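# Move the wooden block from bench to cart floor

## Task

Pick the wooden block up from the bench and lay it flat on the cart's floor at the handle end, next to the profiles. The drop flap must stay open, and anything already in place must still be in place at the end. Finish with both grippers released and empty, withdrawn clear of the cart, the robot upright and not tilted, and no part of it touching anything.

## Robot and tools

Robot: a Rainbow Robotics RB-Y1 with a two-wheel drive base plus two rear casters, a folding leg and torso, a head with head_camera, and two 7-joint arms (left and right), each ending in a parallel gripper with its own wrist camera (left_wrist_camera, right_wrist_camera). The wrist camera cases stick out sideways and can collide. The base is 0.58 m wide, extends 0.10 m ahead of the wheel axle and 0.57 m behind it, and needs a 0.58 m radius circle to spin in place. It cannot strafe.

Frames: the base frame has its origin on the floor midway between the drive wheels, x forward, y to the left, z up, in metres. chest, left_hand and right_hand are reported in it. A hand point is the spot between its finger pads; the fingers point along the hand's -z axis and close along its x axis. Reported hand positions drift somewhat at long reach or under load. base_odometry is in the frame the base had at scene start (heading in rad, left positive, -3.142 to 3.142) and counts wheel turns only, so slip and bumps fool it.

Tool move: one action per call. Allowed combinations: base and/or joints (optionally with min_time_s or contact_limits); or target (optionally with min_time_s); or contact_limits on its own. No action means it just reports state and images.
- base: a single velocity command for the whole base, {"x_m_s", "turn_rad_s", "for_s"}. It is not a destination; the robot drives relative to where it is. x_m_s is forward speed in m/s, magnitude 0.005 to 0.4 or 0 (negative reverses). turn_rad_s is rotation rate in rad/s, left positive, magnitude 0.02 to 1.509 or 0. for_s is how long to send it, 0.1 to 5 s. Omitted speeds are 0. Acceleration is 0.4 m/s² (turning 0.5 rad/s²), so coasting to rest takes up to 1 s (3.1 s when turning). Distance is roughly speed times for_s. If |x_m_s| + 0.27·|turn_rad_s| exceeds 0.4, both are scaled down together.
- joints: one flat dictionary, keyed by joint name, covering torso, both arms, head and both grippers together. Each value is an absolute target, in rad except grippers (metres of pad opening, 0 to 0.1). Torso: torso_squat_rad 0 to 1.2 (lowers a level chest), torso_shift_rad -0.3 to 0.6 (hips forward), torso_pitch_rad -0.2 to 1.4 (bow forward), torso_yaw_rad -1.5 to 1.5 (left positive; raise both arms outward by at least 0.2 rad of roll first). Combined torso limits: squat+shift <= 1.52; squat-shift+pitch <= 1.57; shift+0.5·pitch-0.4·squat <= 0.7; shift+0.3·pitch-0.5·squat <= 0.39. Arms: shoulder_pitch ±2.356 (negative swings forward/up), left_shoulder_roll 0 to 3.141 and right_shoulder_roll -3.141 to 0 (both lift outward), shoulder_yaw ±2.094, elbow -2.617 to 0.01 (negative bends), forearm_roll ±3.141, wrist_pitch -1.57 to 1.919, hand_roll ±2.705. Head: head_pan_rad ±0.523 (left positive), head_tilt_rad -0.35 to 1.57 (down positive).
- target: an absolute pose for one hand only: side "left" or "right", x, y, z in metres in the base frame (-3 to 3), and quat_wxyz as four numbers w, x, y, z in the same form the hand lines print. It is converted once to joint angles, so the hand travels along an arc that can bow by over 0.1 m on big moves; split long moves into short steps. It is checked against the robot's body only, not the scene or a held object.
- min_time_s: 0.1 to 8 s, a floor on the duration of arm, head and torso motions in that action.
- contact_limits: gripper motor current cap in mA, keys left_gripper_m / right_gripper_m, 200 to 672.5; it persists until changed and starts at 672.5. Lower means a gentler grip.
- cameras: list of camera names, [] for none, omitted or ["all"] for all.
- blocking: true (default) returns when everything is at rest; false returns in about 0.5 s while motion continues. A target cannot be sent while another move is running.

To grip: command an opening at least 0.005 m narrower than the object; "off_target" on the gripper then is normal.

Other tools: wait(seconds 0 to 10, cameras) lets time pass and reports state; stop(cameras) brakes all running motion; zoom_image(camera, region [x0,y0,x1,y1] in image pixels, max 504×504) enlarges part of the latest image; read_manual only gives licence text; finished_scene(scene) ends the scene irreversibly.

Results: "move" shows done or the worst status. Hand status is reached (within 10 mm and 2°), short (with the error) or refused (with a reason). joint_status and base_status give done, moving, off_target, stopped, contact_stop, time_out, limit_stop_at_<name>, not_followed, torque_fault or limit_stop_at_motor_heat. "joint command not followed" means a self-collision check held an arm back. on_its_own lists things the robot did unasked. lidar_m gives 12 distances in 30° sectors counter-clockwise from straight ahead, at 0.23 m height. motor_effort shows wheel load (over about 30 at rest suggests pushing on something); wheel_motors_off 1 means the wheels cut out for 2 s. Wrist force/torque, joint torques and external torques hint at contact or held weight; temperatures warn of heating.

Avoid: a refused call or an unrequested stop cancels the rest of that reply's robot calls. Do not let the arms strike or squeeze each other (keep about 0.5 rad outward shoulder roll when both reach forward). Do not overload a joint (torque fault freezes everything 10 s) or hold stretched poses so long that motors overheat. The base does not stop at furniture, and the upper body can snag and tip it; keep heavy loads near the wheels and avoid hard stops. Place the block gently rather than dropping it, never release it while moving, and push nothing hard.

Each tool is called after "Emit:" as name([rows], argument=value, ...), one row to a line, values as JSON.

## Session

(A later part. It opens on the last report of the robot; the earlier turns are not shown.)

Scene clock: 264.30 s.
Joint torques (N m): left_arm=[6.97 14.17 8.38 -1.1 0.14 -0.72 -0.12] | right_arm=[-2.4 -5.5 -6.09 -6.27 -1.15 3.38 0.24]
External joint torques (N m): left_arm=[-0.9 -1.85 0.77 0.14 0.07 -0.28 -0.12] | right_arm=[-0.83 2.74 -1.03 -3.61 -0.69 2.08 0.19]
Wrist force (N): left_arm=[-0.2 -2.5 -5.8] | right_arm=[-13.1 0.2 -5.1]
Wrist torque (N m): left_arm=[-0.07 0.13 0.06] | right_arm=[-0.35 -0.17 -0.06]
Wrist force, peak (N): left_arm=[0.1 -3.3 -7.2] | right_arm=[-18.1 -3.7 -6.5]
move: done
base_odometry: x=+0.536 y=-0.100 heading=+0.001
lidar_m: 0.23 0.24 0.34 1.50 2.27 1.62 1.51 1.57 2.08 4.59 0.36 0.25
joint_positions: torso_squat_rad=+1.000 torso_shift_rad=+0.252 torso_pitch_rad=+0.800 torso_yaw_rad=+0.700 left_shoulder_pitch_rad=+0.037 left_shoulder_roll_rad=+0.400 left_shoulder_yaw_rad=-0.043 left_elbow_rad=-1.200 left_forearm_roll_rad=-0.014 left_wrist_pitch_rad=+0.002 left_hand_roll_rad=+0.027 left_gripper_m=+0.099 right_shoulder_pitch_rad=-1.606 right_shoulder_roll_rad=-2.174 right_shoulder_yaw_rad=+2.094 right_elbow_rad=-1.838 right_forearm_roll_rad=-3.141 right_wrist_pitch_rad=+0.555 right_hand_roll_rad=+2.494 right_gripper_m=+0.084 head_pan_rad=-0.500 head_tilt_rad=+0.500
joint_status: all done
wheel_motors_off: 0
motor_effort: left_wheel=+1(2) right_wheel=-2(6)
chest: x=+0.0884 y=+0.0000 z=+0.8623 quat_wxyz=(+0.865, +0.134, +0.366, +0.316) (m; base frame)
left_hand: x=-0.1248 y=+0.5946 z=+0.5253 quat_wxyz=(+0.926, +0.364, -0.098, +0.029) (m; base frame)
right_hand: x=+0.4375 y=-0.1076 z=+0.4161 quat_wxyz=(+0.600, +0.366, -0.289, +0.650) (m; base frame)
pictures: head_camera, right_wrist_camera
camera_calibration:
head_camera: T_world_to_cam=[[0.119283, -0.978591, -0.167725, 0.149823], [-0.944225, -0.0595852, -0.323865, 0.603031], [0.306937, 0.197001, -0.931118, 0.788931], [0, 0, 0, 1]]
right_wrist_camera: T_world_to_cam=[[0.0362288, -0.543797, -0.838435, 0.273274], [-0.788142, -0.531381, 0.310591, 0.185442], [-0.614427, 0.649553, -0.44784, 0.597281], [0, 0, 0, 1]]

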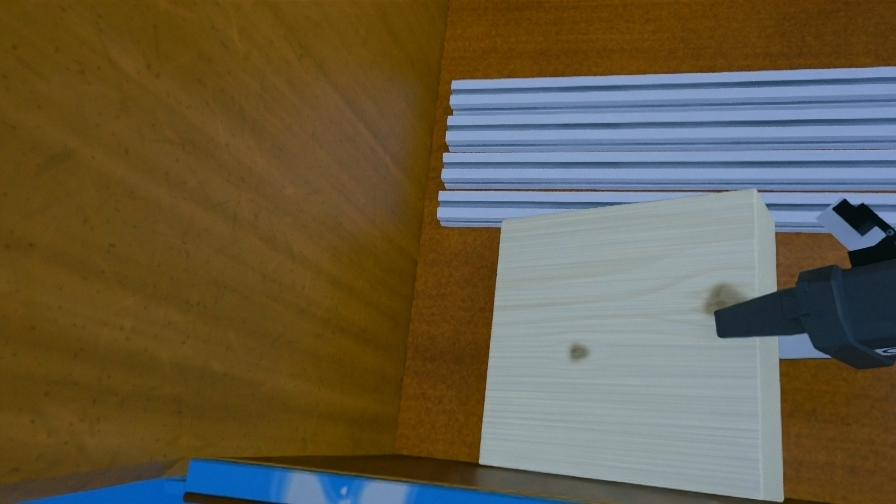

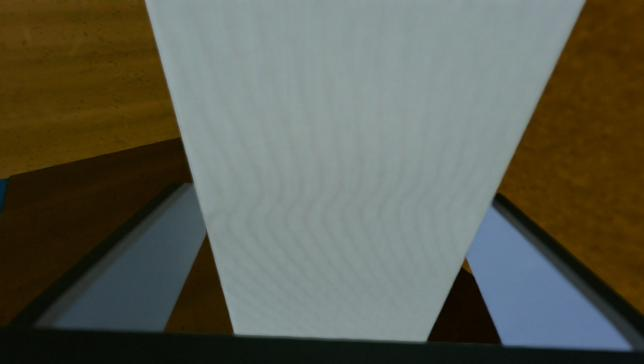

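Emit:
move(joints={"right_gripper_m":0.095}, cameras=[])

Emit:
move(target={"side":"right","x":0.437,"y":-0.116,"z":0.395,"quat_wxyz":[0.60,0.366,-0.289,0.65]}, min_time_s=2, cameras=["head_camera","right_wrist_camera"])

Scene clock: 266.27 s.
Wrist force, peak (N): left_arm=[0.2 -2.9 -7.2] | right_arm=[-13.3 1.5 -6.9]
move: done
joint_status: all done
wheel_motors_off: 0
motor_effort: left_wheel=+1(2) right_wheel=-3(4)
pictures: none

Scene clock: 268.60 s.
Joint torques (N m): left_arm=[7.45 13.8 8.29 -1.29 -0.08 -0.8 0.03] | right_arm=[-0.96 -5.54 -5.98 -5.15 -0.94 3.64 0.05]
External joint torques (N m): left_arm=[-0.42 -2.22 0.69 -0.05 -0.16 -0.35 0.03] | right_arm=[1.12 3.24 -1.2 -2.87 -0.5 2.37 0.01]
Wrist force (N): left_arm=[-0.8 -2.8 -6.1] | right_arm=[-11.3 -2.6 -4.1]
Wrist torque (N m): left_arm=[-0.04 0.07 0.07] | right_arm=[-0.41 -0.03 0.07]
Wrist force, peak (N): left_arm=[-0.5 -2.8 -7.3] | right_arm=[-13.4 2.9 -7.3]
move: short
base_odometry: x=+0.536 y=-0.100 heading=+0.001
lidar_m: 0.23 0.25 0.36 1.50 2.27 1.62 1.51 1.57 2.09 4.61 0.37 0.24
joint_positions: torso_squat_rad=+1.000 torso_shift_rad=+0.252 torso_pitch_rad=+0.800 torso_yaw_rad=+0.700 left_shoulder_pitch_rad=+0.037 left_shoulder_roll_rad=+0.400 left_shoulder_yaw_rad=-0.043 left_elbow_rad=-1.200 left_forearm_roll_rad=-0.014 left_wrist_pitch_rad=+0.002 left_hand_roll_rad=+0.027 left_gripper_m=+0.099 right_shoulder_pitch_rad=-1.570 right_shoulder_roll_rad=-2.115 right_shoulder_yaw_rad=+2.094 right_elbow_rad=-1.760 right_forearm_roll_rad=-3.141 right_wrist_pitch_rad=+0.570 right_hand_roll_rad=+2.495 right_gripper_m=+0.095 head_pan_rad=-0.500 head_tilt_rad=+0.500
joint_status: all done
wheel_motors_off: 0
motor_effort: left_wheel=+2(2) right_wheel=-3(5)
chest: x=+0.0884 y=+0.0000 z=+0.8623 quat_wxyz=(+0.865, +0.134, +0.366, +0.316) (m; base frame)
left_hand: x=-0.1248 y=+0.5946 z=+0.5253 quat_wxyz=(+0.926, +0.364, -0.098, +0.029) (m; base frame)
right_hand: x=+0.4376 y=-0.1165 z=+0.3951 quat_wxyz=(+0.600, +0.361, -0.266, +0.662) (m; base frame)
right_hand_status: short (checked arc, as near as the solve gets, planned for 2.0 s): 1 mm and 3.1 deg off. The place is met; only the turn is off.
pictures: head_camera, right_wrist_camera
camera_calibration:
head_camera: T_world_to_cam=[[0.119283, -0.978591, -0.167725, 0.149823], [-0.944225, -0.0595855, -0.323865, 0.603031], [0.306937, 0.197002, -0.931118, 0.788931], [0, 0, 0, 1]]
right_wrist_camera: T_world_to_cam=[[0.0426907, -0.578447, -0.814602, 0.234562], [-0.768666, -0.539864, 0.343073, 0.164969], [-0.638224, 0.611511, -0.46768, 0.607493], [0, 0, 0, 1]]

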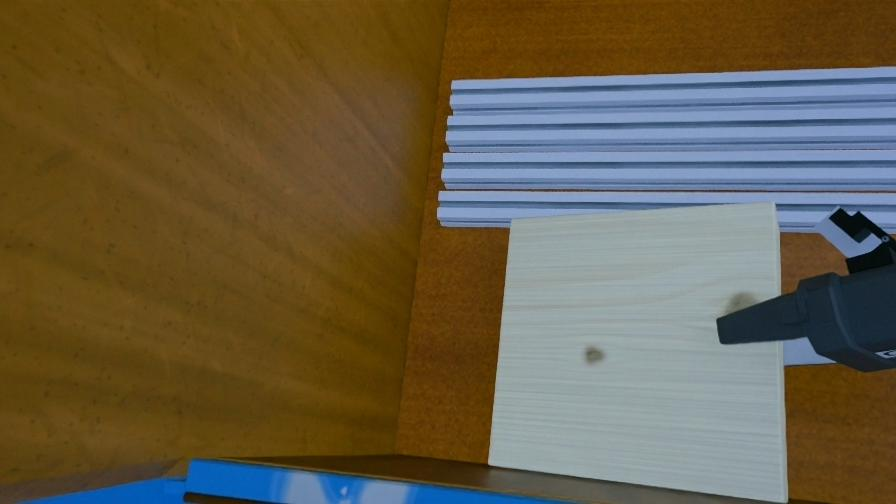

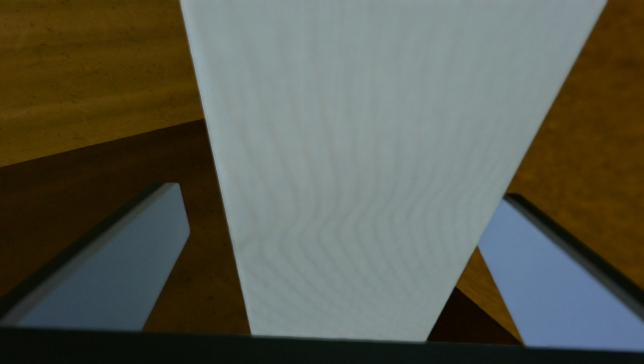

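Emit:
move(target={"side":"right","x":0.437,"y":-0.118,"z":0.372,"quat_wxyz":[0.60,0.361,-0.266,0.662]}, min_time_s=2, cameras=["head_camera","right_wrist_camera"])

Scene clock: 271.67 s.
Joint torques (N m): left_arm=[7.23 13.73 8.34 -1.15 -0.04 -0.67 -0.05] | right_arm=[-1.8 -5.91 -5.74 -4.84 -0.96 3.25 -0.35]
External joint torques (N m): left_arm=[-0.64 -2.28 0.74 0.09 -0.12 -0.23 -0.05] | right_arm=[1.06 3.22 -1.21 -2.82 -0.55 2.01 -0.39]
Wrist force (N): left_arm=[-1.0 -2.8 -5.4] | right_arm=[-11.5 -2.2 -3.8]
Wrist torque (N m): left_arm=[-0.05 0.02 0.09] | right_arm=[-0.45 -0.09 0.06]
Wrist force, peak (N): left_arm=[-0.6 -3.5 -6.9] | right_arm=[-15.2 1.7 -4.3]
move: short
base_odometry: x=+0.536 y=-0.100 heading=+0.001
lidar_m: 0.23 0.25 0.34 1.50 2.27 1.62 1.51 1.55 2.09 4.62 0.37 0.25
joint_positions: torso_squat_rad=+1.000 torso_shift_rad=+0.252 torso_pitch_rad=+0.800 torso_yaw_rad=+0.700 left_shoulder_pitch_rad=+0.037 left_shoulder_roll_rad=+0.400 left_shoulder_yaw_rad=-0.043 left_elbow_rad=-1.200 left_forearm_roll_rad=-0.014 left_wrist_pitch_rad=+0.002 left_hand_roll_rad=+0.027 left_gripper_m=+0.099 right_shoulder_pitch_rad=-1.536 right_shoulder_roll_rad=-2.039 right_shoulder_yaw_rad=+2.094 right_elbow_rad=-1.684 right_forearm_roll_rad=-3.141 right_wrist_pitch_rad=+0.566 right_hand_roll_rad=+2.485 right_gripper_m=+0.095 head_pan_rad=-0.500 head_tilt_rad=+0.500
joint_status: all done
wheel_motors_off: 0
motor_effort: left_wheel=+1(2) right_wheel=-3(5)
chest: x=+0.0884 y=+0.0000 z=+0.8623 quat_wxyz=(+0.865, +0.134, +0.366, +0.316) (m; base frame)
left_hand: x=-0.1248 y=+0.5946 z=+0.5253 quat_wxyz=(+0.926, +0.364, -0.098, +0.029) (m; base frame)
right_hand: x=+0.4375 y=-0.1185 z=+0.3721 quat_wxyz=(+0.600, +0.356, -0.241, +0.675) (m; base frame)
right_hand_status: short (checked arc, as near as the solve gets, planned for 2.0 s): 1 mm and 3.2 deg off. The place is met; only the turn is off.
pictures: head_camera, right_wrist_camera
camera_calibration:
head_camera: T_world_to_cam=[[0.119277, -0.978593, -0.167719, 0.149818], [-0.944225, -0.0595819, -0.323865, 0.603031], [0.306938, 0.196994, -0.931119, 0.788932], [0, 0, 0, 1]]
right_wrist_camera: T_world_to_cam=[[0.0501414, -0.613378, -0.788196, 0.197426], [-0.747942, -0.546057, 0.377364, 0.149172], [-0.661867, 0.570604, -0.486151, 0.610343], [0, 0, 0, 1]]

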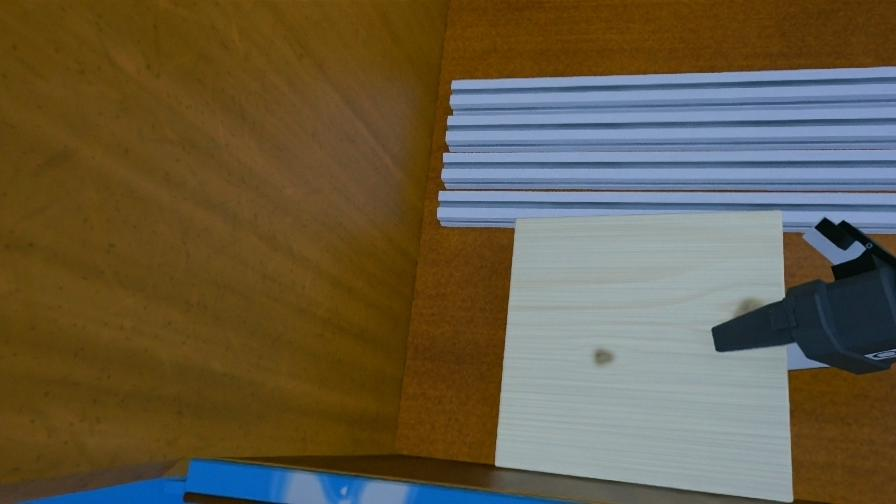

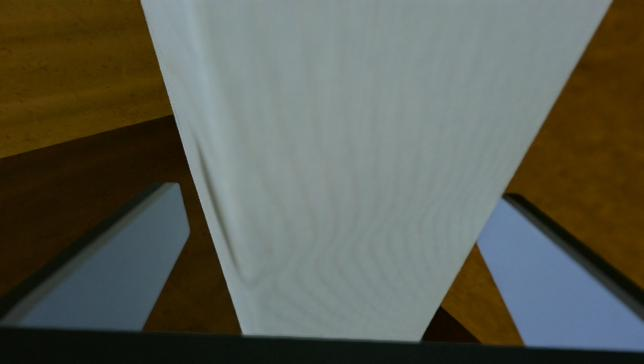

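Emit:
move(target={"side":"right","x":0.437,"y":-0.120,"z":0.352,"quat_wxyz":[0.60,0.356,-0.241,0.675]}, min_time_s=2, cameras=["head_camera","right_wrist_camera"])

Scene clock: 274.93 s.
Joint torques (N m): left_arm=[7.33 13.62 8.39 -1.1 -0.01 -0.62 0] | right_arm=[-3 -6.14 -5.35 -4.49 -0.97 3.49 -0.49]
External joint torques (N m): left_arm=[-0.55 -2.4 0.79 0.14 -0.08 -0.17 0] | right_arm=[0.54 3.26 -1.06 -2.73 -0.59 2.27 -0.53]
Wrist force (N): left_arm=[-0.8 -3.0 -6.0] | right_arm=[-12.3 -1.4 -6.3]
Wrist torque (N m): left_arm=[-0.02 0.06 0.09] | right_arm=[-0.44 -0.06 0.02]
Wrist force, peak (N): left_arm=[-0.4 -3.3 -7.1] | right_arm=[-14.2 2.1 -7.1]
move: short
base_odometry: x=+0.536 y=-0.100 heading=+0.001
lidar_m: 0.22 0.25 0.35 1.50 2.26 1.62 1.51 1.57 2.10 4.60 0.36 0.25
joint_positions: torso_squat_rad=+1.000 torso_shift_rad=+0.252 torso_pitch_rad=+0.800 torso_yaw_rad=+0.700 left_shoulder_pitch_rad=+0.037 left_shoulder_roll_rad=+0.400 left_shoulder_yaw_rad=-0.043 left_elbow_rad=-1.200 left_forearm_roll_rad=-0.014 left_wrist_pitch_rad=+0.002 left_hand_roll_rad=+0.027 left_gripper_m=+0.099 right_shoulder_pitch_rad=-1.506 right_shoulder_roll_rad=-1.970 right_shoulder_yaw_rad=+2.094 right_elbow_rad=-1.612 right_forearm_roll_rad=-3.141 right_wrist_pitch_rad=+0.567 right_hand_roll_rad=+2.474 right_gripper_m=+0.095 head_pan_rad=-0.500 head_tilt_rad=+0.500
joint_status: all done
wheel_motors_off: 0
motor_effort: left_wheel=+1(2) right_wheel=-3(5)
chest: x=+0.0884 y=+0.0000 z=+0.8623 quat_wxyz=(+0.865, +0.134, +0.366, +0.316) (m; base frame)
left_hand: x=-0.1248 y=+0.5946 z=+0.5253 quat_wxyz=(+0.926, +0.364, -0.098, +0.029) (m; base frame)
right_hand: x=+0.4375 y=-0.1205 z=+0.3521 quat_wxyz=(+0.600, +0.351, -0.220, +0.685) (m; base frame)
right_hand_status: short (checked arc, as near as the solve gets, planned for 2.0 s): 1 mm and 2.7 deg off. The place is met; only the turn is off.
pictures: head_camera, right_wrist_camera
camera_calibration:
head_camera: T_world_to_cam=[[0.119277, -0.978593, -0.167719, 0.149818], [-0.944226, -0.0595819, -0.323864, 0.60303], [0.306938, 0.196994, -0.931119, 0.788932], [0, 0, 0, 1]]
right_wrist_camera: T_world_to_cam=[[0.0573065, -0.641911, -0.764635, 0.165542], [-0.729619, -0.549704, 0.406795, 0.136777], [-0.681449, 0.53458, -0.499852, 0.610756], [0, 0, 0, 1]]

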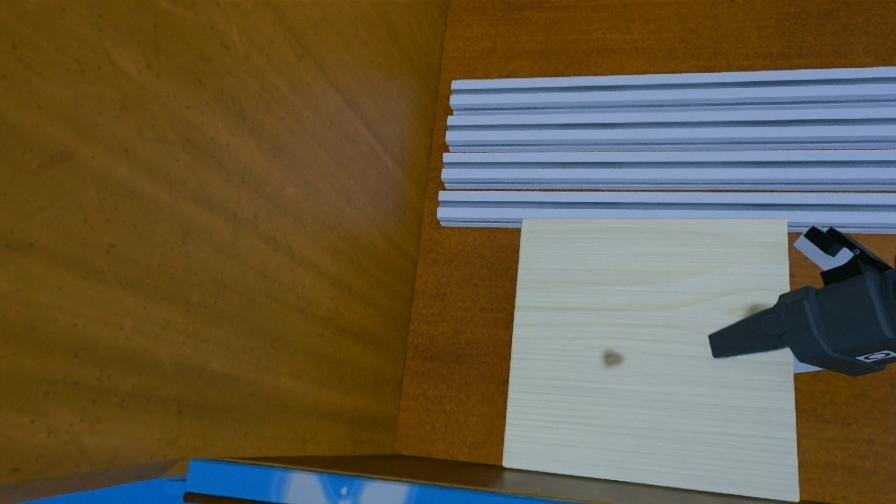

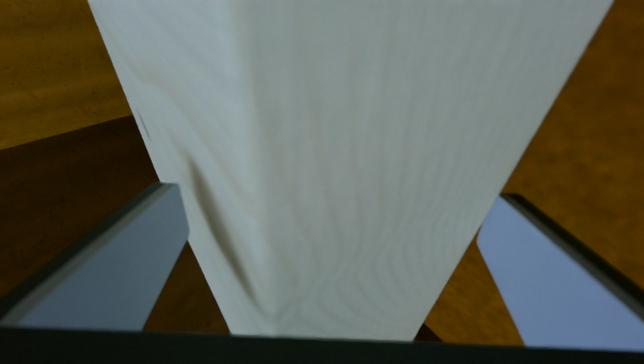

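Emit:
move(target={"side":"right","x":0.437,"y":-0.128,"z":0.334,"quat_wxyz":[0.60,0.351,-0.22,0.685]}, min_time_s=2, cameras=["head_camera","right_wrist_camera"])

Scene clock: 278.43 s.
Joint torques (N m): left_arm=[7.12 13.9 8.58 -1.24 0.04 -0.63 0.07] | right_arm=[-2.37 -13.68 -5.1 -0.38 -0.7 0.73 -0.29]
External joint torques (N m): left_arm=[-0.75 -2.11 0.97 0 -0.04 -0.19 0.07] | right_arm=[1.56 2.17 -1.12 0.96 -0.32 -0.49 -0.33]
Wrist force (N): left_arm=[0.0 -2.3 -5.5] | right_arm=[-2.2 3.2 1.5]
Wrist torque (N m): left_arm=[-0.12 0.17 0.06] | right_arm=[-0.29 -0.28 -0.03]
Wrist force, peak (N): left_arm=[0.2 -3.2 -7.0] | right_arm=[-13.4 2.4 -8.2]
move: short
base_odometry: x=+0.536 y=-0.100 heading=+0.001
lidar_m: 0.23 0.24 0.35 1.50 2.25 1.63 1.51 1.56 2.08 4.61 0.35 0.24
joint_positions: torso_squat_rad=+1.000 torso_shift_rad=+0.252 torso_pitch_rad=+0.800 torso_yaw_rad=+0.700 left_shoulder_pitch_rad=+0.037 left_shoulder_roll_rad=+0.400 left_shoulder_yaw_rad=-0.043 left_elbow_rad=-1.200 left_forearm_roll_rad=-0.014 left_wrist_pitch_rad=+0.002 left_hand_roll_rad=+0.027 left_gripper_m=+0.099 right_shoulder_pitch_rad=-0.808 right_shoulder_roll_rad=-1.907 right_shoulder_yaw_rad=+1.427 right_elbow_rad=-1.514 right_forearm_roll_rad=-3.141 right_wrist_pitch_rad=+0.612 right_hand_roll_rad=+2.471 right_gripper_m=+0.095 head_pan_rad=-0.500 head_tilt_rad=+0.500
joint_status: all done
wheel_motors_off: 0
motor_effort: left_wheel=+1(3) right_wheel=-3(4)
chest: x=+0.0883 y=+0.0000 z=+0.8623 quat_wxyz=(+0.865, +0.134, +0.366, +0.316) (m; base frame)
left_hand: x=-0.1248 y=+0.5946 z=+0.5253 quat_wxyz=(+0.926, +0.364, -0.098, +0.029) (m; base frame)
right_hand: x=+0.4373 y=-0.1279 z=+0.3342 quat_wxyz=(+0.596, +0.353, -0.202, +0.692) (m; base frame)
right_hand_status: short (checked arc, as near as the solve gets, planned for 2.0 s): 0 mm and 2.2 deg off. The place is met; only the turn is off.
pictures: head_camera, right_wrist_camera
camera_calibration:
head_camera: T_world_to_cam=[[0.119313, -0.978594, -0.167684, 0.149807], [-0.944169, -0.0595935, -0.324026, 0.603121], [0.307097, 0.196983, -0.931069, 0.788934], [0, 0, 0, 1]]
right_wrist_camera: T_world_to_cam=[[0.0614757, -0.657888, -0.750602, 0.138584], [-0.70735, -0.559285, 0.432269, 0.120361], [-0.704185, 0.504364, -0.49974, 0.611697], [0, 0, 0, 1]]

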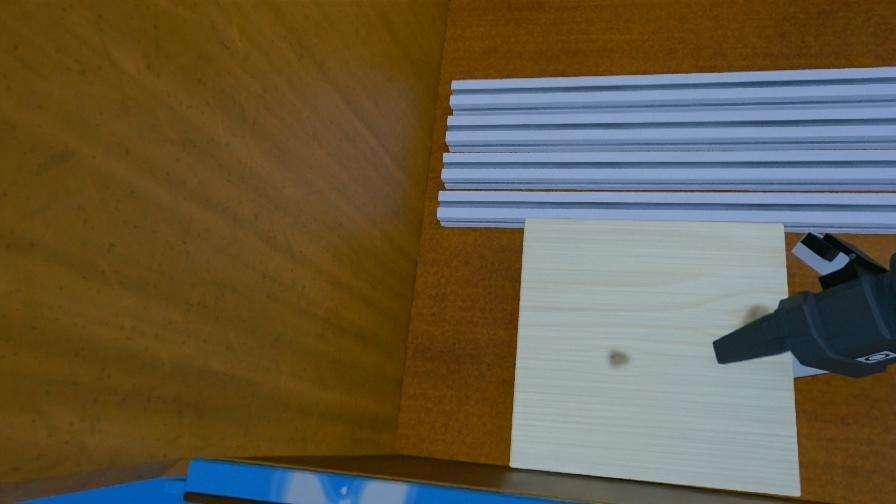

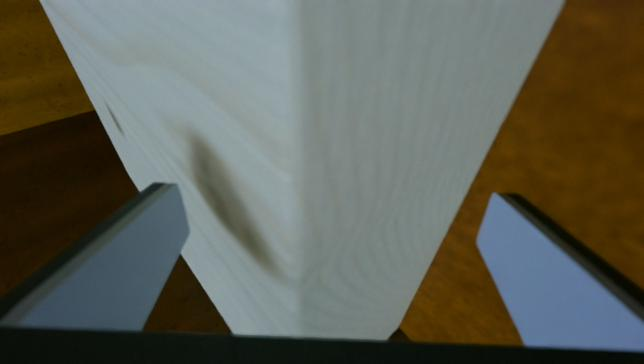

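Emit:
move(target={"side":"right","x":0.437,"y":-0.16,"z":0.337,"quat_wxyz":[0.596,0.353,-0.202,0.692]}, min_time_s=2.5, cameras=["head_camera","right_wrist_camera"])

Scene clock: 282.33 s.
Joint torques (N m): left_arm=[7.06 13.91 8.43 -1.17 -0.05 -0.58 -0.06] | right_arm=[-4.44 -12.72 -2.41 -0.14 -0.43 1.43 0.22]
External joint torques (N m): left_arm=[-0.81 -2.11 0.82 0.07 -0.12 -0.14 -0.05] | right_arm=[-1.35 -1.81 1.17 0.59 -0.06 0.21 0.19]
Wrist force (N): left_arm=[-0.4 -2.9 -6.3] | right_arm=[-3.9 1.3 -2.4]
Wrist torque (N m): left_arm=[-0.06 0.13 0.07] | right_arm=[-0.23 -0.11 -0.09]
Wrist force, peak (N): left_arm=[-0.9 -2.9 -7.1] | right_arm=[-4.4 2.5 -2.7]
move: done
base_odometry: x=+0.536 y=-0.100 heading=+0.001
lidar_m: 0.23 0.24 0.33 1.48 2.26 1.63 1.51 1.55 2.08 4.61 0.36 0.24
joint_positions: torso_squat_rad=+1.000 torso_shift_rad=+0.252 torso_pitch_rad=+0.800 torso_yaw_rad=+0.700 left_shoulder_pitch_rad=+0.037 left_shoulder_roll_rad=+0.400 left_shoulder_yaw_rad=-0.043 left_elbow_rad=-1.200 left_forearm_roll_rad=-0.014 left_wrist_pitch_rad=+0.002 left_hand_roll_rad=+0.027 left_gripper_m=+0.099 right_shoulder_pitch_rad=-1.442 right_shoulder_roll_rad=-1.950 right_shoulder_yaw_rad=+2.094 right_elbow_rad=-1.473 right_forearm_roll_rad=-3.141 right_wrist_pitch_rad=+0.687 right_hand_roll_rad=+2.500 right_gripper_m=+0.095 head_pan_rad=-0.500 head_tilt_rad=+0.500
joint_status: all done
wheel_motors_off: 0
motor_effort: left_wheel=+2(3) right_wheel=-2(5)
chest: x=+0.0883 y=+0.0000 z=+0.8623 quat_wxyz=(+0.865, +0.134, +0.366, +0.316) (m; base frame)
left_hand: x=-0.1248 y=+0.5946 z=+0.5253 quat_wxyz=(+0.926, +0.364, -0.098, +0.029) (m; base frame)
right_hand: x=+0.4370 y=-0.1597 z=+0.3373 quat_wxyz=(+0.596, +0.351, -0.193, +0.696) (m; base frame)
right_hand_status: reached (checked arc, as near as the solve gets, planned for 2.5 s): 0 mm and 1.1 deg off.
pictures: head_camera, right_wrist_camera
camera_calibration:
head_camera: T_world_to_cam=[[0.119313, -0.978594, -0.167684, 0.149807], [-0.944169, -0.0595935, -0.324027, 0.603122], [0.307098, 0.196982, -0.931068, 0.788934], [0, 0, 0, 1]]
right_wrist_camera: T_world_to_cam=[[0.0652154, -0.668905, -0.740481, 0.113163], [-0.698489, -0.560553, 0.444852, 0.0927393], [-0.712643, 0.488207, -0.503779, 0.631458], [0, 0, 0, 1]]

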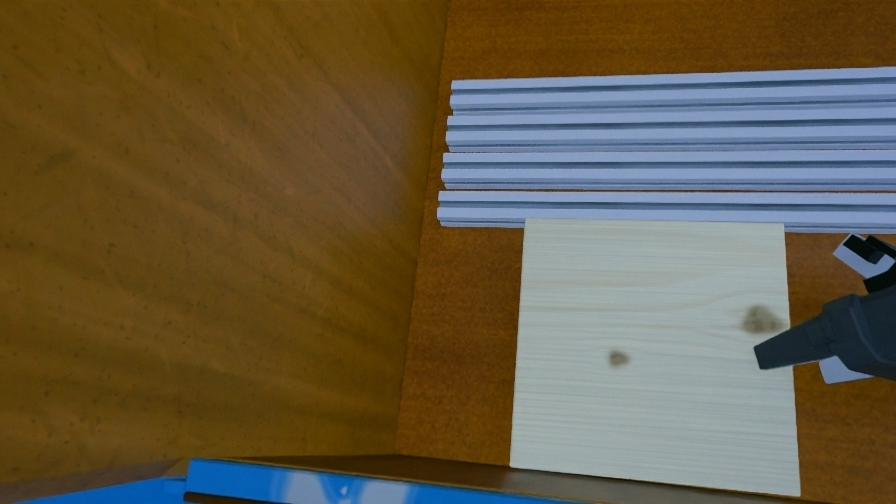

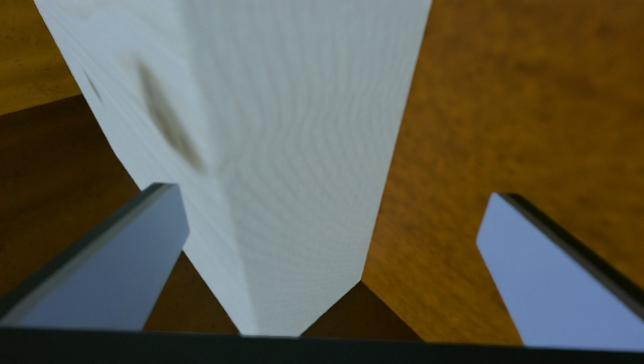

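Emit:
move(target={"side":"right","x":0.437,"y":-0.22,"z":0.42,"quat_wxyz":[0.596,0.353,-0.202,0.692]}, min_time_s=2, cameras=["head_camera"])

Emit:
zoom_image(camera="head_camera", region=[392, 150, 896, 504])

Emit:
move(target={"side":"right","x":0.43,"y":-0.25,"z":0.56,"quat_wxyz":[0.6533,0.2706,-0.2706,0.6533]}, min_time_s=2)

Scene clock: 286.97 s.
Wrist force, peak (N): left_arm=[-0.5 -3.5 -6.7] | right_arm=[-4.7 2.5 -2.8]
move: done
joint_status: all done
wheel_motors_off: 0
motor_effort: left_wheel=+2(3) right_wheel=-1(5)
right_hand_status: reached (checked arc, planned for 2.0 s): 0 mm and 0.1 deg off.
pictures: head_camera
camera_calibration:
head_camera: T_world_to_cam=[[0.119313, -0.978594, -0.167684, 0.149807], [-0.944169, -0.0595934, -0.324027, 0.603122], [0.307098, 0.196982, -0.931068, 0.788934], [0, 0, 0, 1]]

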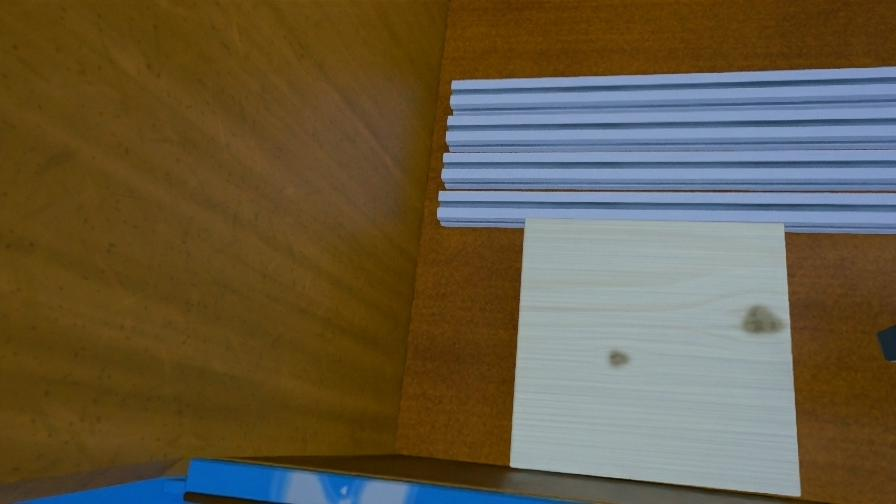

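Scaled by 1.000.

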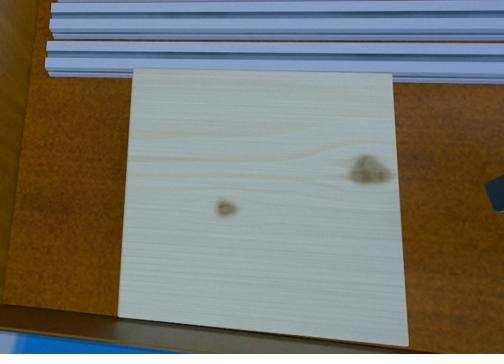

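Scene clock: 289.30 s.
Joint torques (N m): left_arm=[7.03 13.89 8.45 -1.2 0.09 -0.74 -0.02] | right_arm=[6.97 -14.15 -6.85 0.8 -1.18 0.78 -0.17]
External joint torques (N m): left_arm=[-0.84 -2.13 0.84 0.04 0.02 -0.3 -0.02] | right_arm=[1.74 -1.85 -1.33 -0.04 -0.48 -0.05 -0.21]
Wrist force (N): left_arm=[-0.4 -3.0 -5.7] | right_arm=[-4.0 2.2 -2.5]
Wrist torque (N m): left_arm=[0.01 0.09 0.09] | right_arm=[-0.30 -0.12 -0.09]
Wrist force, peak (N): left_arm=[-1.0 -3.5 -6.9] | right_arm=[-5.0 2.4 -2.8]
move: done
base_odometry: x=+0.536 y=-0.100 heading=+0.001
lidar_m: 0.23 0.25 0.33 1.51 2.26 1.63 1.51 1.57 2.08 4.62 0.34 0.25
joint_positions: torso_squat_rad=+1.000 torso_shift_rad=+0.252 torso_pitch_rad=+0.800 torso_yaw_rad=+0.700 left_shoulder_pitch_rad=+0.037 left_shoulder_roll_rad=+0.400 left_shoulder_yaw_rad=-0.043 left_elbow_rad=-1.200 left_forearm_roll_rad=-0.014 left_wrist_pitch_rad=+0.002 left_hand_roll_rad=+0.027 left_gripper_m=+0.099 right_shoulder_pitch_rad=-1.347 right_shoulder_roll_rad=-2.898 right_shoulder_yaw_rad=+1.735 right_elbow_rad=-2.090 right_forearm_roll_rad=-2.927 right_wrist_pitch_rad=+0.828 right_hand_roll_rad=+2.279 right_gripper_m=+0.095 head_pan_rad=-0.500 head_tilt_rad=+0.500
joint_status: all done
wheel_motors_off: 0
motor_effort: left_wheel=+2(3) right_wheel=-3(5)
chest: x=+0.0883 y=+0.0000 z=+0.8623 quat_wxyz=(+0.865, +0.134, +0.366, +0.316) (m; base frame)
left_hand: x=-0.1248 y=+0.5946 z=+0.5253 quat_wxyz=(+0.926, +0.364, -0.098, +0.029) (m; base frame)
right_hand: x=+0.4300 y=-0.2499 z=+0.5599 quat_wxyz=(+0.653, +0.271, -0.271, +0.653) (m; base frame)
right_hand_status: reached (checked arc, planned for 2.0 s): 0 mm and 0.0 deg off.
pictures: head_camera, left_wrist_camera, right_wrist_camera
camera_calibration:
head_camera: T_world_to_cam=[[0.119313, -0.978594, -0.167683, 0.149806], [-0.944169, -0.0595931, -0.324027, 0.603122], [0.307098, 0.196982, -0.931069, 0.788934], [0, 0, 0, 1]]
left_wrist_camera: T_world_to_cam=[[0.976827, 0.00731008, 0.213907, 0.00464341], [0.0638837, -0.963818, -0.258794, 0.746056], [0.204275, 0.266462, -0.94195, 0.434317], [0, 0, 0, 1]]
right_wrist_camera: T_world_to_cam=[[0.0290597, -0.687707, -0.725406, 0.220571], [-0.861248, -0.385575, 0.331035, 0.115709], [-0.507354, 0.615135, -0.603491, 0.781922], [0, 0, 0, 1]]

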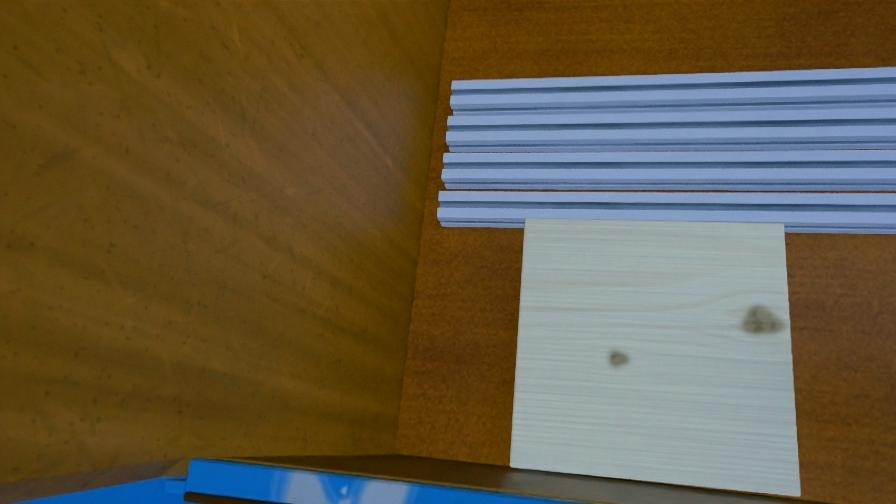

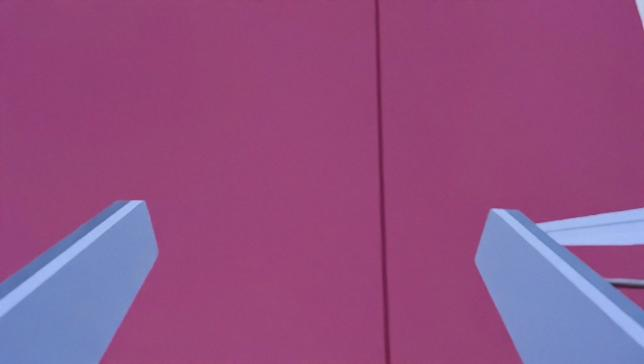

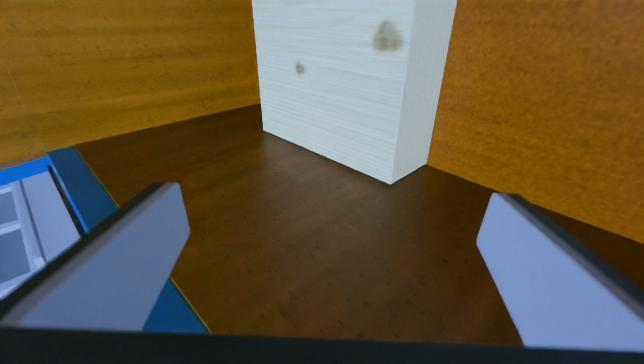

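Emit:
move(joints={"torso_squat_rad":0.5,"torso_shift_rad":0.153}, min_time_s=2.5, cameras=["head_camera"])

Emit:
move(target={"side":"right","x":0.42,"y":-0.2,"z":0.95,"quat_wxyz":[0.6533,0.2706,-0.2706,0.6533]}, min_time_s=2)

Scene clock: 294.03 s.
Wrist force, peak (N): left_arm=[-0.6 -3.7 -7.2] | right_arm=[-4.9 2.8 -3.1]
move: done
joint_status: all done
wheel_motors_off: 0
motor_effort: left_wheel=+4(4) right_wheel=-2(4)
pictures: head_camera
camera_calibration:
head_camera: T_world_to_cam=[[0.119325, -0.978594, -0.167674, 0.190287], [-0.944148, -0.0595945, -0.324089, 0.680555], [0.30716, 0.196981, -0.931049, 1.01339], [0, 0, 0, 1]]

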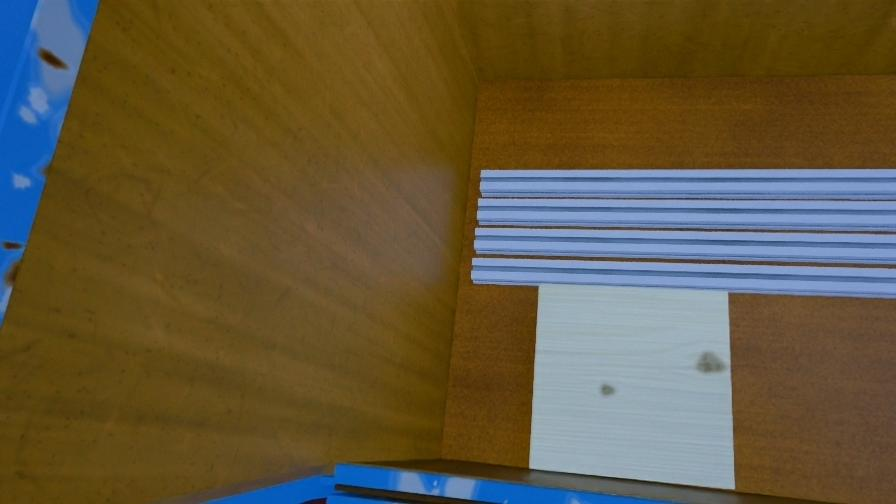

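Scene clock: 296.37 s.
Joint torques (N m): left_arm=[7.28 13.82 8.35 -1.11 0.03 -0.68 -0.02] | right_arm=[5.49 -7.2 -9.45 2.31 -1.14 -0.39 -0.24]
External joint torques (N m): left_arm=[-0.58 -2.2 0.74 0.13 -0.05 -0.24 -0.02] | right_arm=[-1.52 -1.46 -1.63 0 -0.04 -0.09 -0.27]
Wrist force (N): left_arm=[0.0 -2.3 -6.4] | right_arm=[-4.3 2.6 -2.5]
Wrist torque (N m): left_arm=[-0.08 0.14 0.08] | right_arm=[-0.31 -0.17 -0.11]
Wrist force, peak (N): left_arm=[-0.3 -2.7 -7.1] | right_arm=[-5.1 2.7 -2.3]
move: done
base_odometry: x=+0.536 y=-0.100 heading=+0.001
lidar_m: 0.23 0.24 0.35 1.48 2.28 1.62 1.51 1.56 2.10 4.61 0.35 0.24
joint_positions: torso_squat_rad=+0.500 torso_shift_rad=+0.153 torso_pitch_rad=+0.800 torso_yaw_rad=+0.700 left_shoulder_pitch_rad=+0.037 left_shoulder_roll_rad=+0.400 left_shoulder_yaw_rad=-0.043 left_elbow_rad=-1.200 left_forearm_roll_rad=-0.014 left_wrist_pitch_rad=+0.002 left_hand_roll_rad=+0.027 left_gripper_m=+0.099 right_shoulder_pitch_rad=-1.792 right_shoulder_roll_rad=-3.141 right_shoulder_yaw_rad=+1.150 right_elbow_rad=-2.324 right_forearm_roll_rad=-2.613 right_wrist_pitch_rad=+1.238 right_hand_roll_rad=+1.394 right_gripper_m=+0.095 head_pan_rad=-0.500 head_tilt_rad=+0.500
joint_status: all done
wheel_motors_off: 0
motor_effort: left_wheel=+3(4) right_wheel=-1(4)
chest: x=+0.0876 y=+0.0000 z=+1.1032 quat_wxyz=(+0.865, +0.134, +0.366, +0.316) (m; base frame)
left_hand: x=-0.1255 y=+0.5946 z=+0.7661 quat_wxyz=(+0.926, +0.364, -0.098, +0.029) (m; base frame)
right_hand: x=+0.4202 y=-0.2000 z=+0.9498 quat_wxyz=(+0.653, +0.272, -0.270, +0.654) (m; base frame)
right_hand_status: reached (checked arc, planned for 2.0 s): 0 mm and 0.1 deg off.
pictures: head_camera, left_wrist_camera, right_wrist_camera
camera_calibration:
head_camera: T_world_to_cam=[[0.119323, -0.978594, -0.167675, 0.190287], [-0.944151, -0.0595944, -0.324081, 0.68055], [0.307151, 0.196981, -0.931051, 1.01339], [0, 0, 0, 1]]
left_wrist_camera: T_world_to_cam=[[0.976818, 0.00728713, 0.213948, -0.046216], [0.0638756, -0.963814, -0.258808, 0.80847], [0.20432, 0.266474, -0.941937, 0.661324], [0, 0, 0, 1]]
right_wrist_camera: T_world_to_cam=[[0.0289449, -0.687564, -0.725547, 0.538193], [-0.860134, -0.386924, 0.332355, -0.00454019], [-0.509247, 0.614447, -0.602596, 0.981475], [0, 0, 0, 1]]

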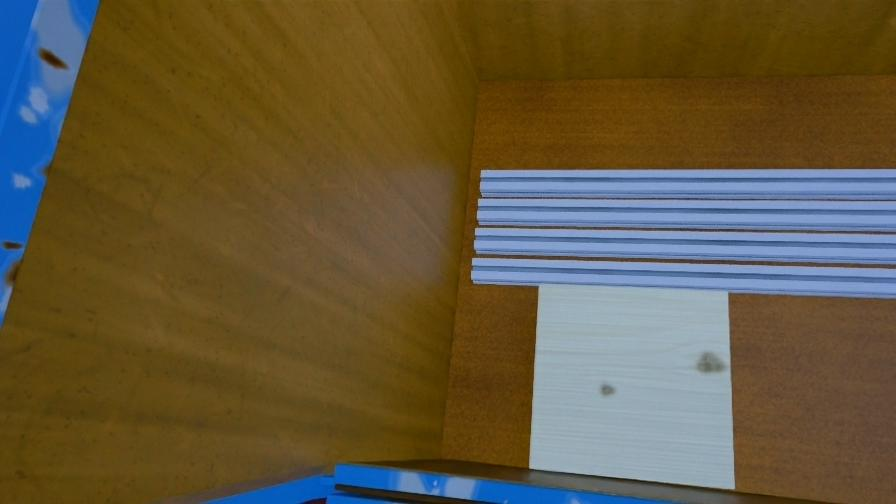

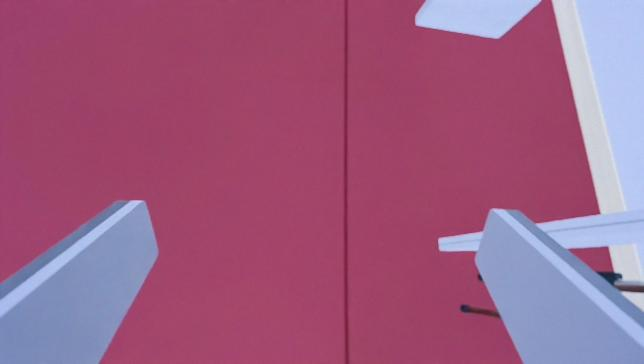

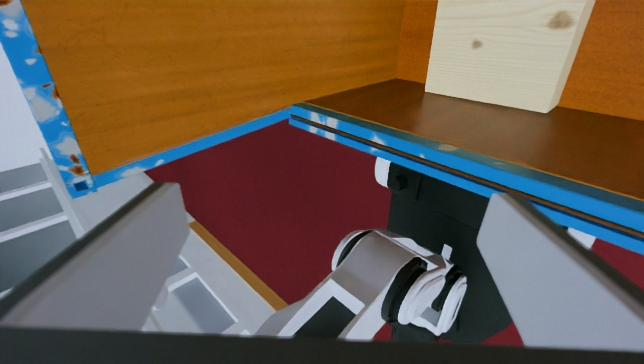

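Emit:
move(base={"x_m_s":-0.2,"for_s":2.7}, cameras=["head_camera"])

Emit:
move(joints={"torso_pitch_rad":0.4,"torso_shift_rad":0.0,"torso_squat_rad":0.3,"torso_yaw_rad":0.0,"head_pan_rad":0.0,"head_tilt_rad":0.5}, min_time_s=3, cameras=["head_camera"])

Scene clock: 301.30 s.
Wrist force, peak (N): left_arm=[-0.8 -3.0 -6.9] | right_arm=[-5.0 3.0 -2.9]
move: done
base_status: done (sent for 2.7 of 2.7 s)
wheel_motors_off: 0
motor_effort: left_wheel=+5(29) right_wheel=-5(25)
pictures: head_camera
camera_calibration:
head_camera: T_world_to_cam=[[0.119345, -0.978597, -0.167642, 0.190275], [-0.944126, -0.0596115, -0.32415, 0.68062], [0.307218, 0.196961, -0.931033, 1.01339], [0, 0, 0, 1]]

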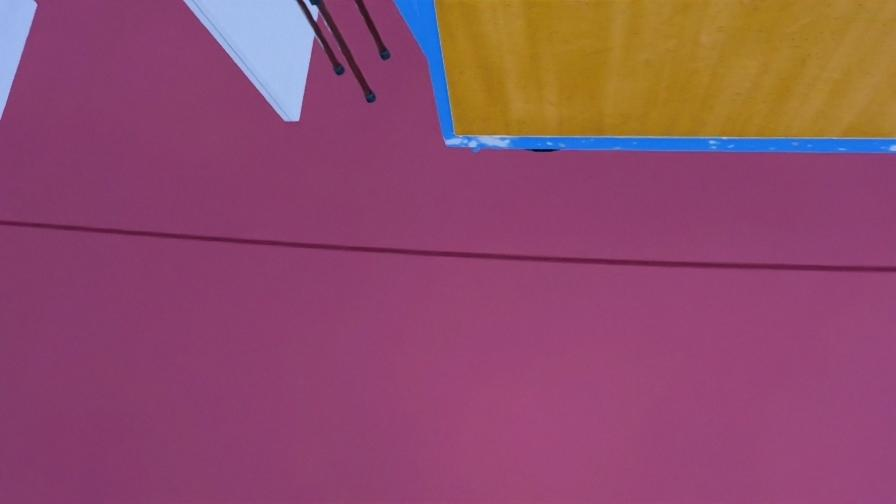

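Scene clock: 304.60 s.
Joint torques (N m): left_arm=[0.2 6.37 4.8 -5.72 0.08 -1.52 -0.09] | right_arm=[6.93 0.35 -7.34 5.84 -0.54 -1.14 0]
External joint torques (N m): left_arm=[-0.1 -1.66 0.94 0.09 0.04 -0.23 -0.06] | right_arm=[-0.63 -0.21 -0.73 0.28 -0.11 -0.06 -0.02]
Wrist force (N): left_arm=[-3.7 -0.6 -5.5] | right_arm=[-2.2 5.9 -3.3]
Wrist torque (N m): left_arm=[-0.16 -0.09 0.07] | right_arm=[-0.50 -0.01 -0.12]
Wrist force, peak (N): left_arm=[-2.8 -0.5 -7.0] | right_arm=[-2.9 5.5 -3.7]
move: done
base_odometry: x=-0.004 y=-0.100 heading=+0.002
lidar_m: 0.77 0.80 1.66 4.39 1.48 1.05 0.97 1.00 1.35 3.41 1.15 0.81
joint_positions: torso_squat_rad=+0.300 torso_shift_rad=+0.000 torso_pitch_rad=+0.400 torso_yaw_rad=+0.000 left_shoulder_pitch_rad=+0.037 left_shoulder_roll_rad=+0.400 left_shoulder_yaw_rad=-0.043 left_elbow_rad=-1.200 left_forearm_roll_rad=-0.014 left_wrist_pitch_rad=+0.002 left_hand_roll_rad=+0.027 left_gripper_m=+0.099 right_shoulder_pitch_rad=-1.792 right_shoulder_roll_rad=-3.141 right_shoulder_yaw_rad=+1.150 right_elbow_rad=-2.324 right_forearm_roll_rad=-2.613 right_wrist_pitch_rad=+1.238 right_hand_roll_rad=+1.394 right_gripper_m=+0.095 head_pan_rad=+0.000 head_tilt_rad=+0.500
joint_status: all done
wheel_motors_off: 0
motor_effort: left_wheel=+8(9) right_wheel=-8(10)
chest: x=-0.1076 y=+0.0001 z=+1.2342 quat_wxyz=(+0.980, +0.000, +0.199, +0.000) (m; base frame)
left_hand: x=+0.1601 y=+0.3947 z=+0.7002 quat_wxyz=(+0.913, +0.123, -0.361, -0.149) (m; base frame)
right_hand: x=+0.0658 y=-0.3731 z=+1.3041 quat_wxyz=(+0.788, -0.075, -0.321, +0.520) (m; base frame)
pictures: head_camera
camera_calibration:
head_camera: T_world_to_cam=[[-0.00756306, -0.999502, -0.030636, 0.0422418], [-0.74643, 0.0260298, -0.664955, 0.982165], [0.665421, 0.0178385, -0.746255, 1.00357], [0, 0, 0, 1]]

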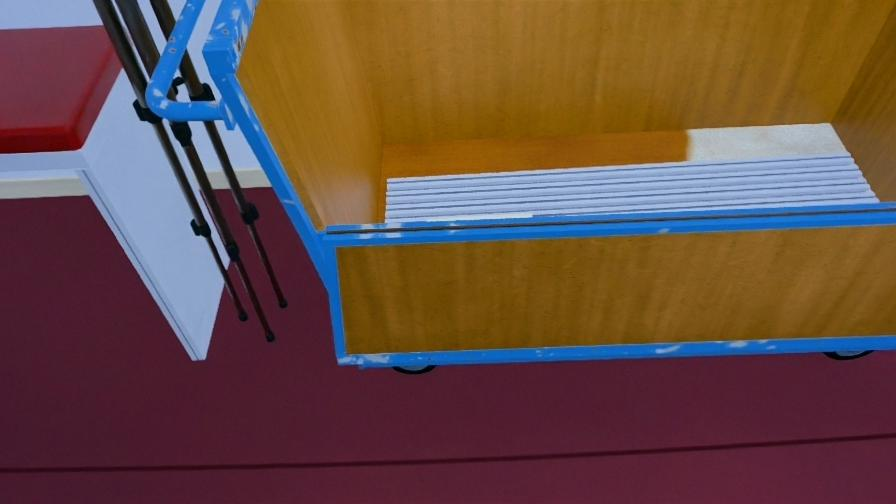

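Everything is in place: the block is in the cart, the hands are empty and clear, and the flap is still open.

Emit:
finished_scene(scene=2)

The scene is finished: the task was done.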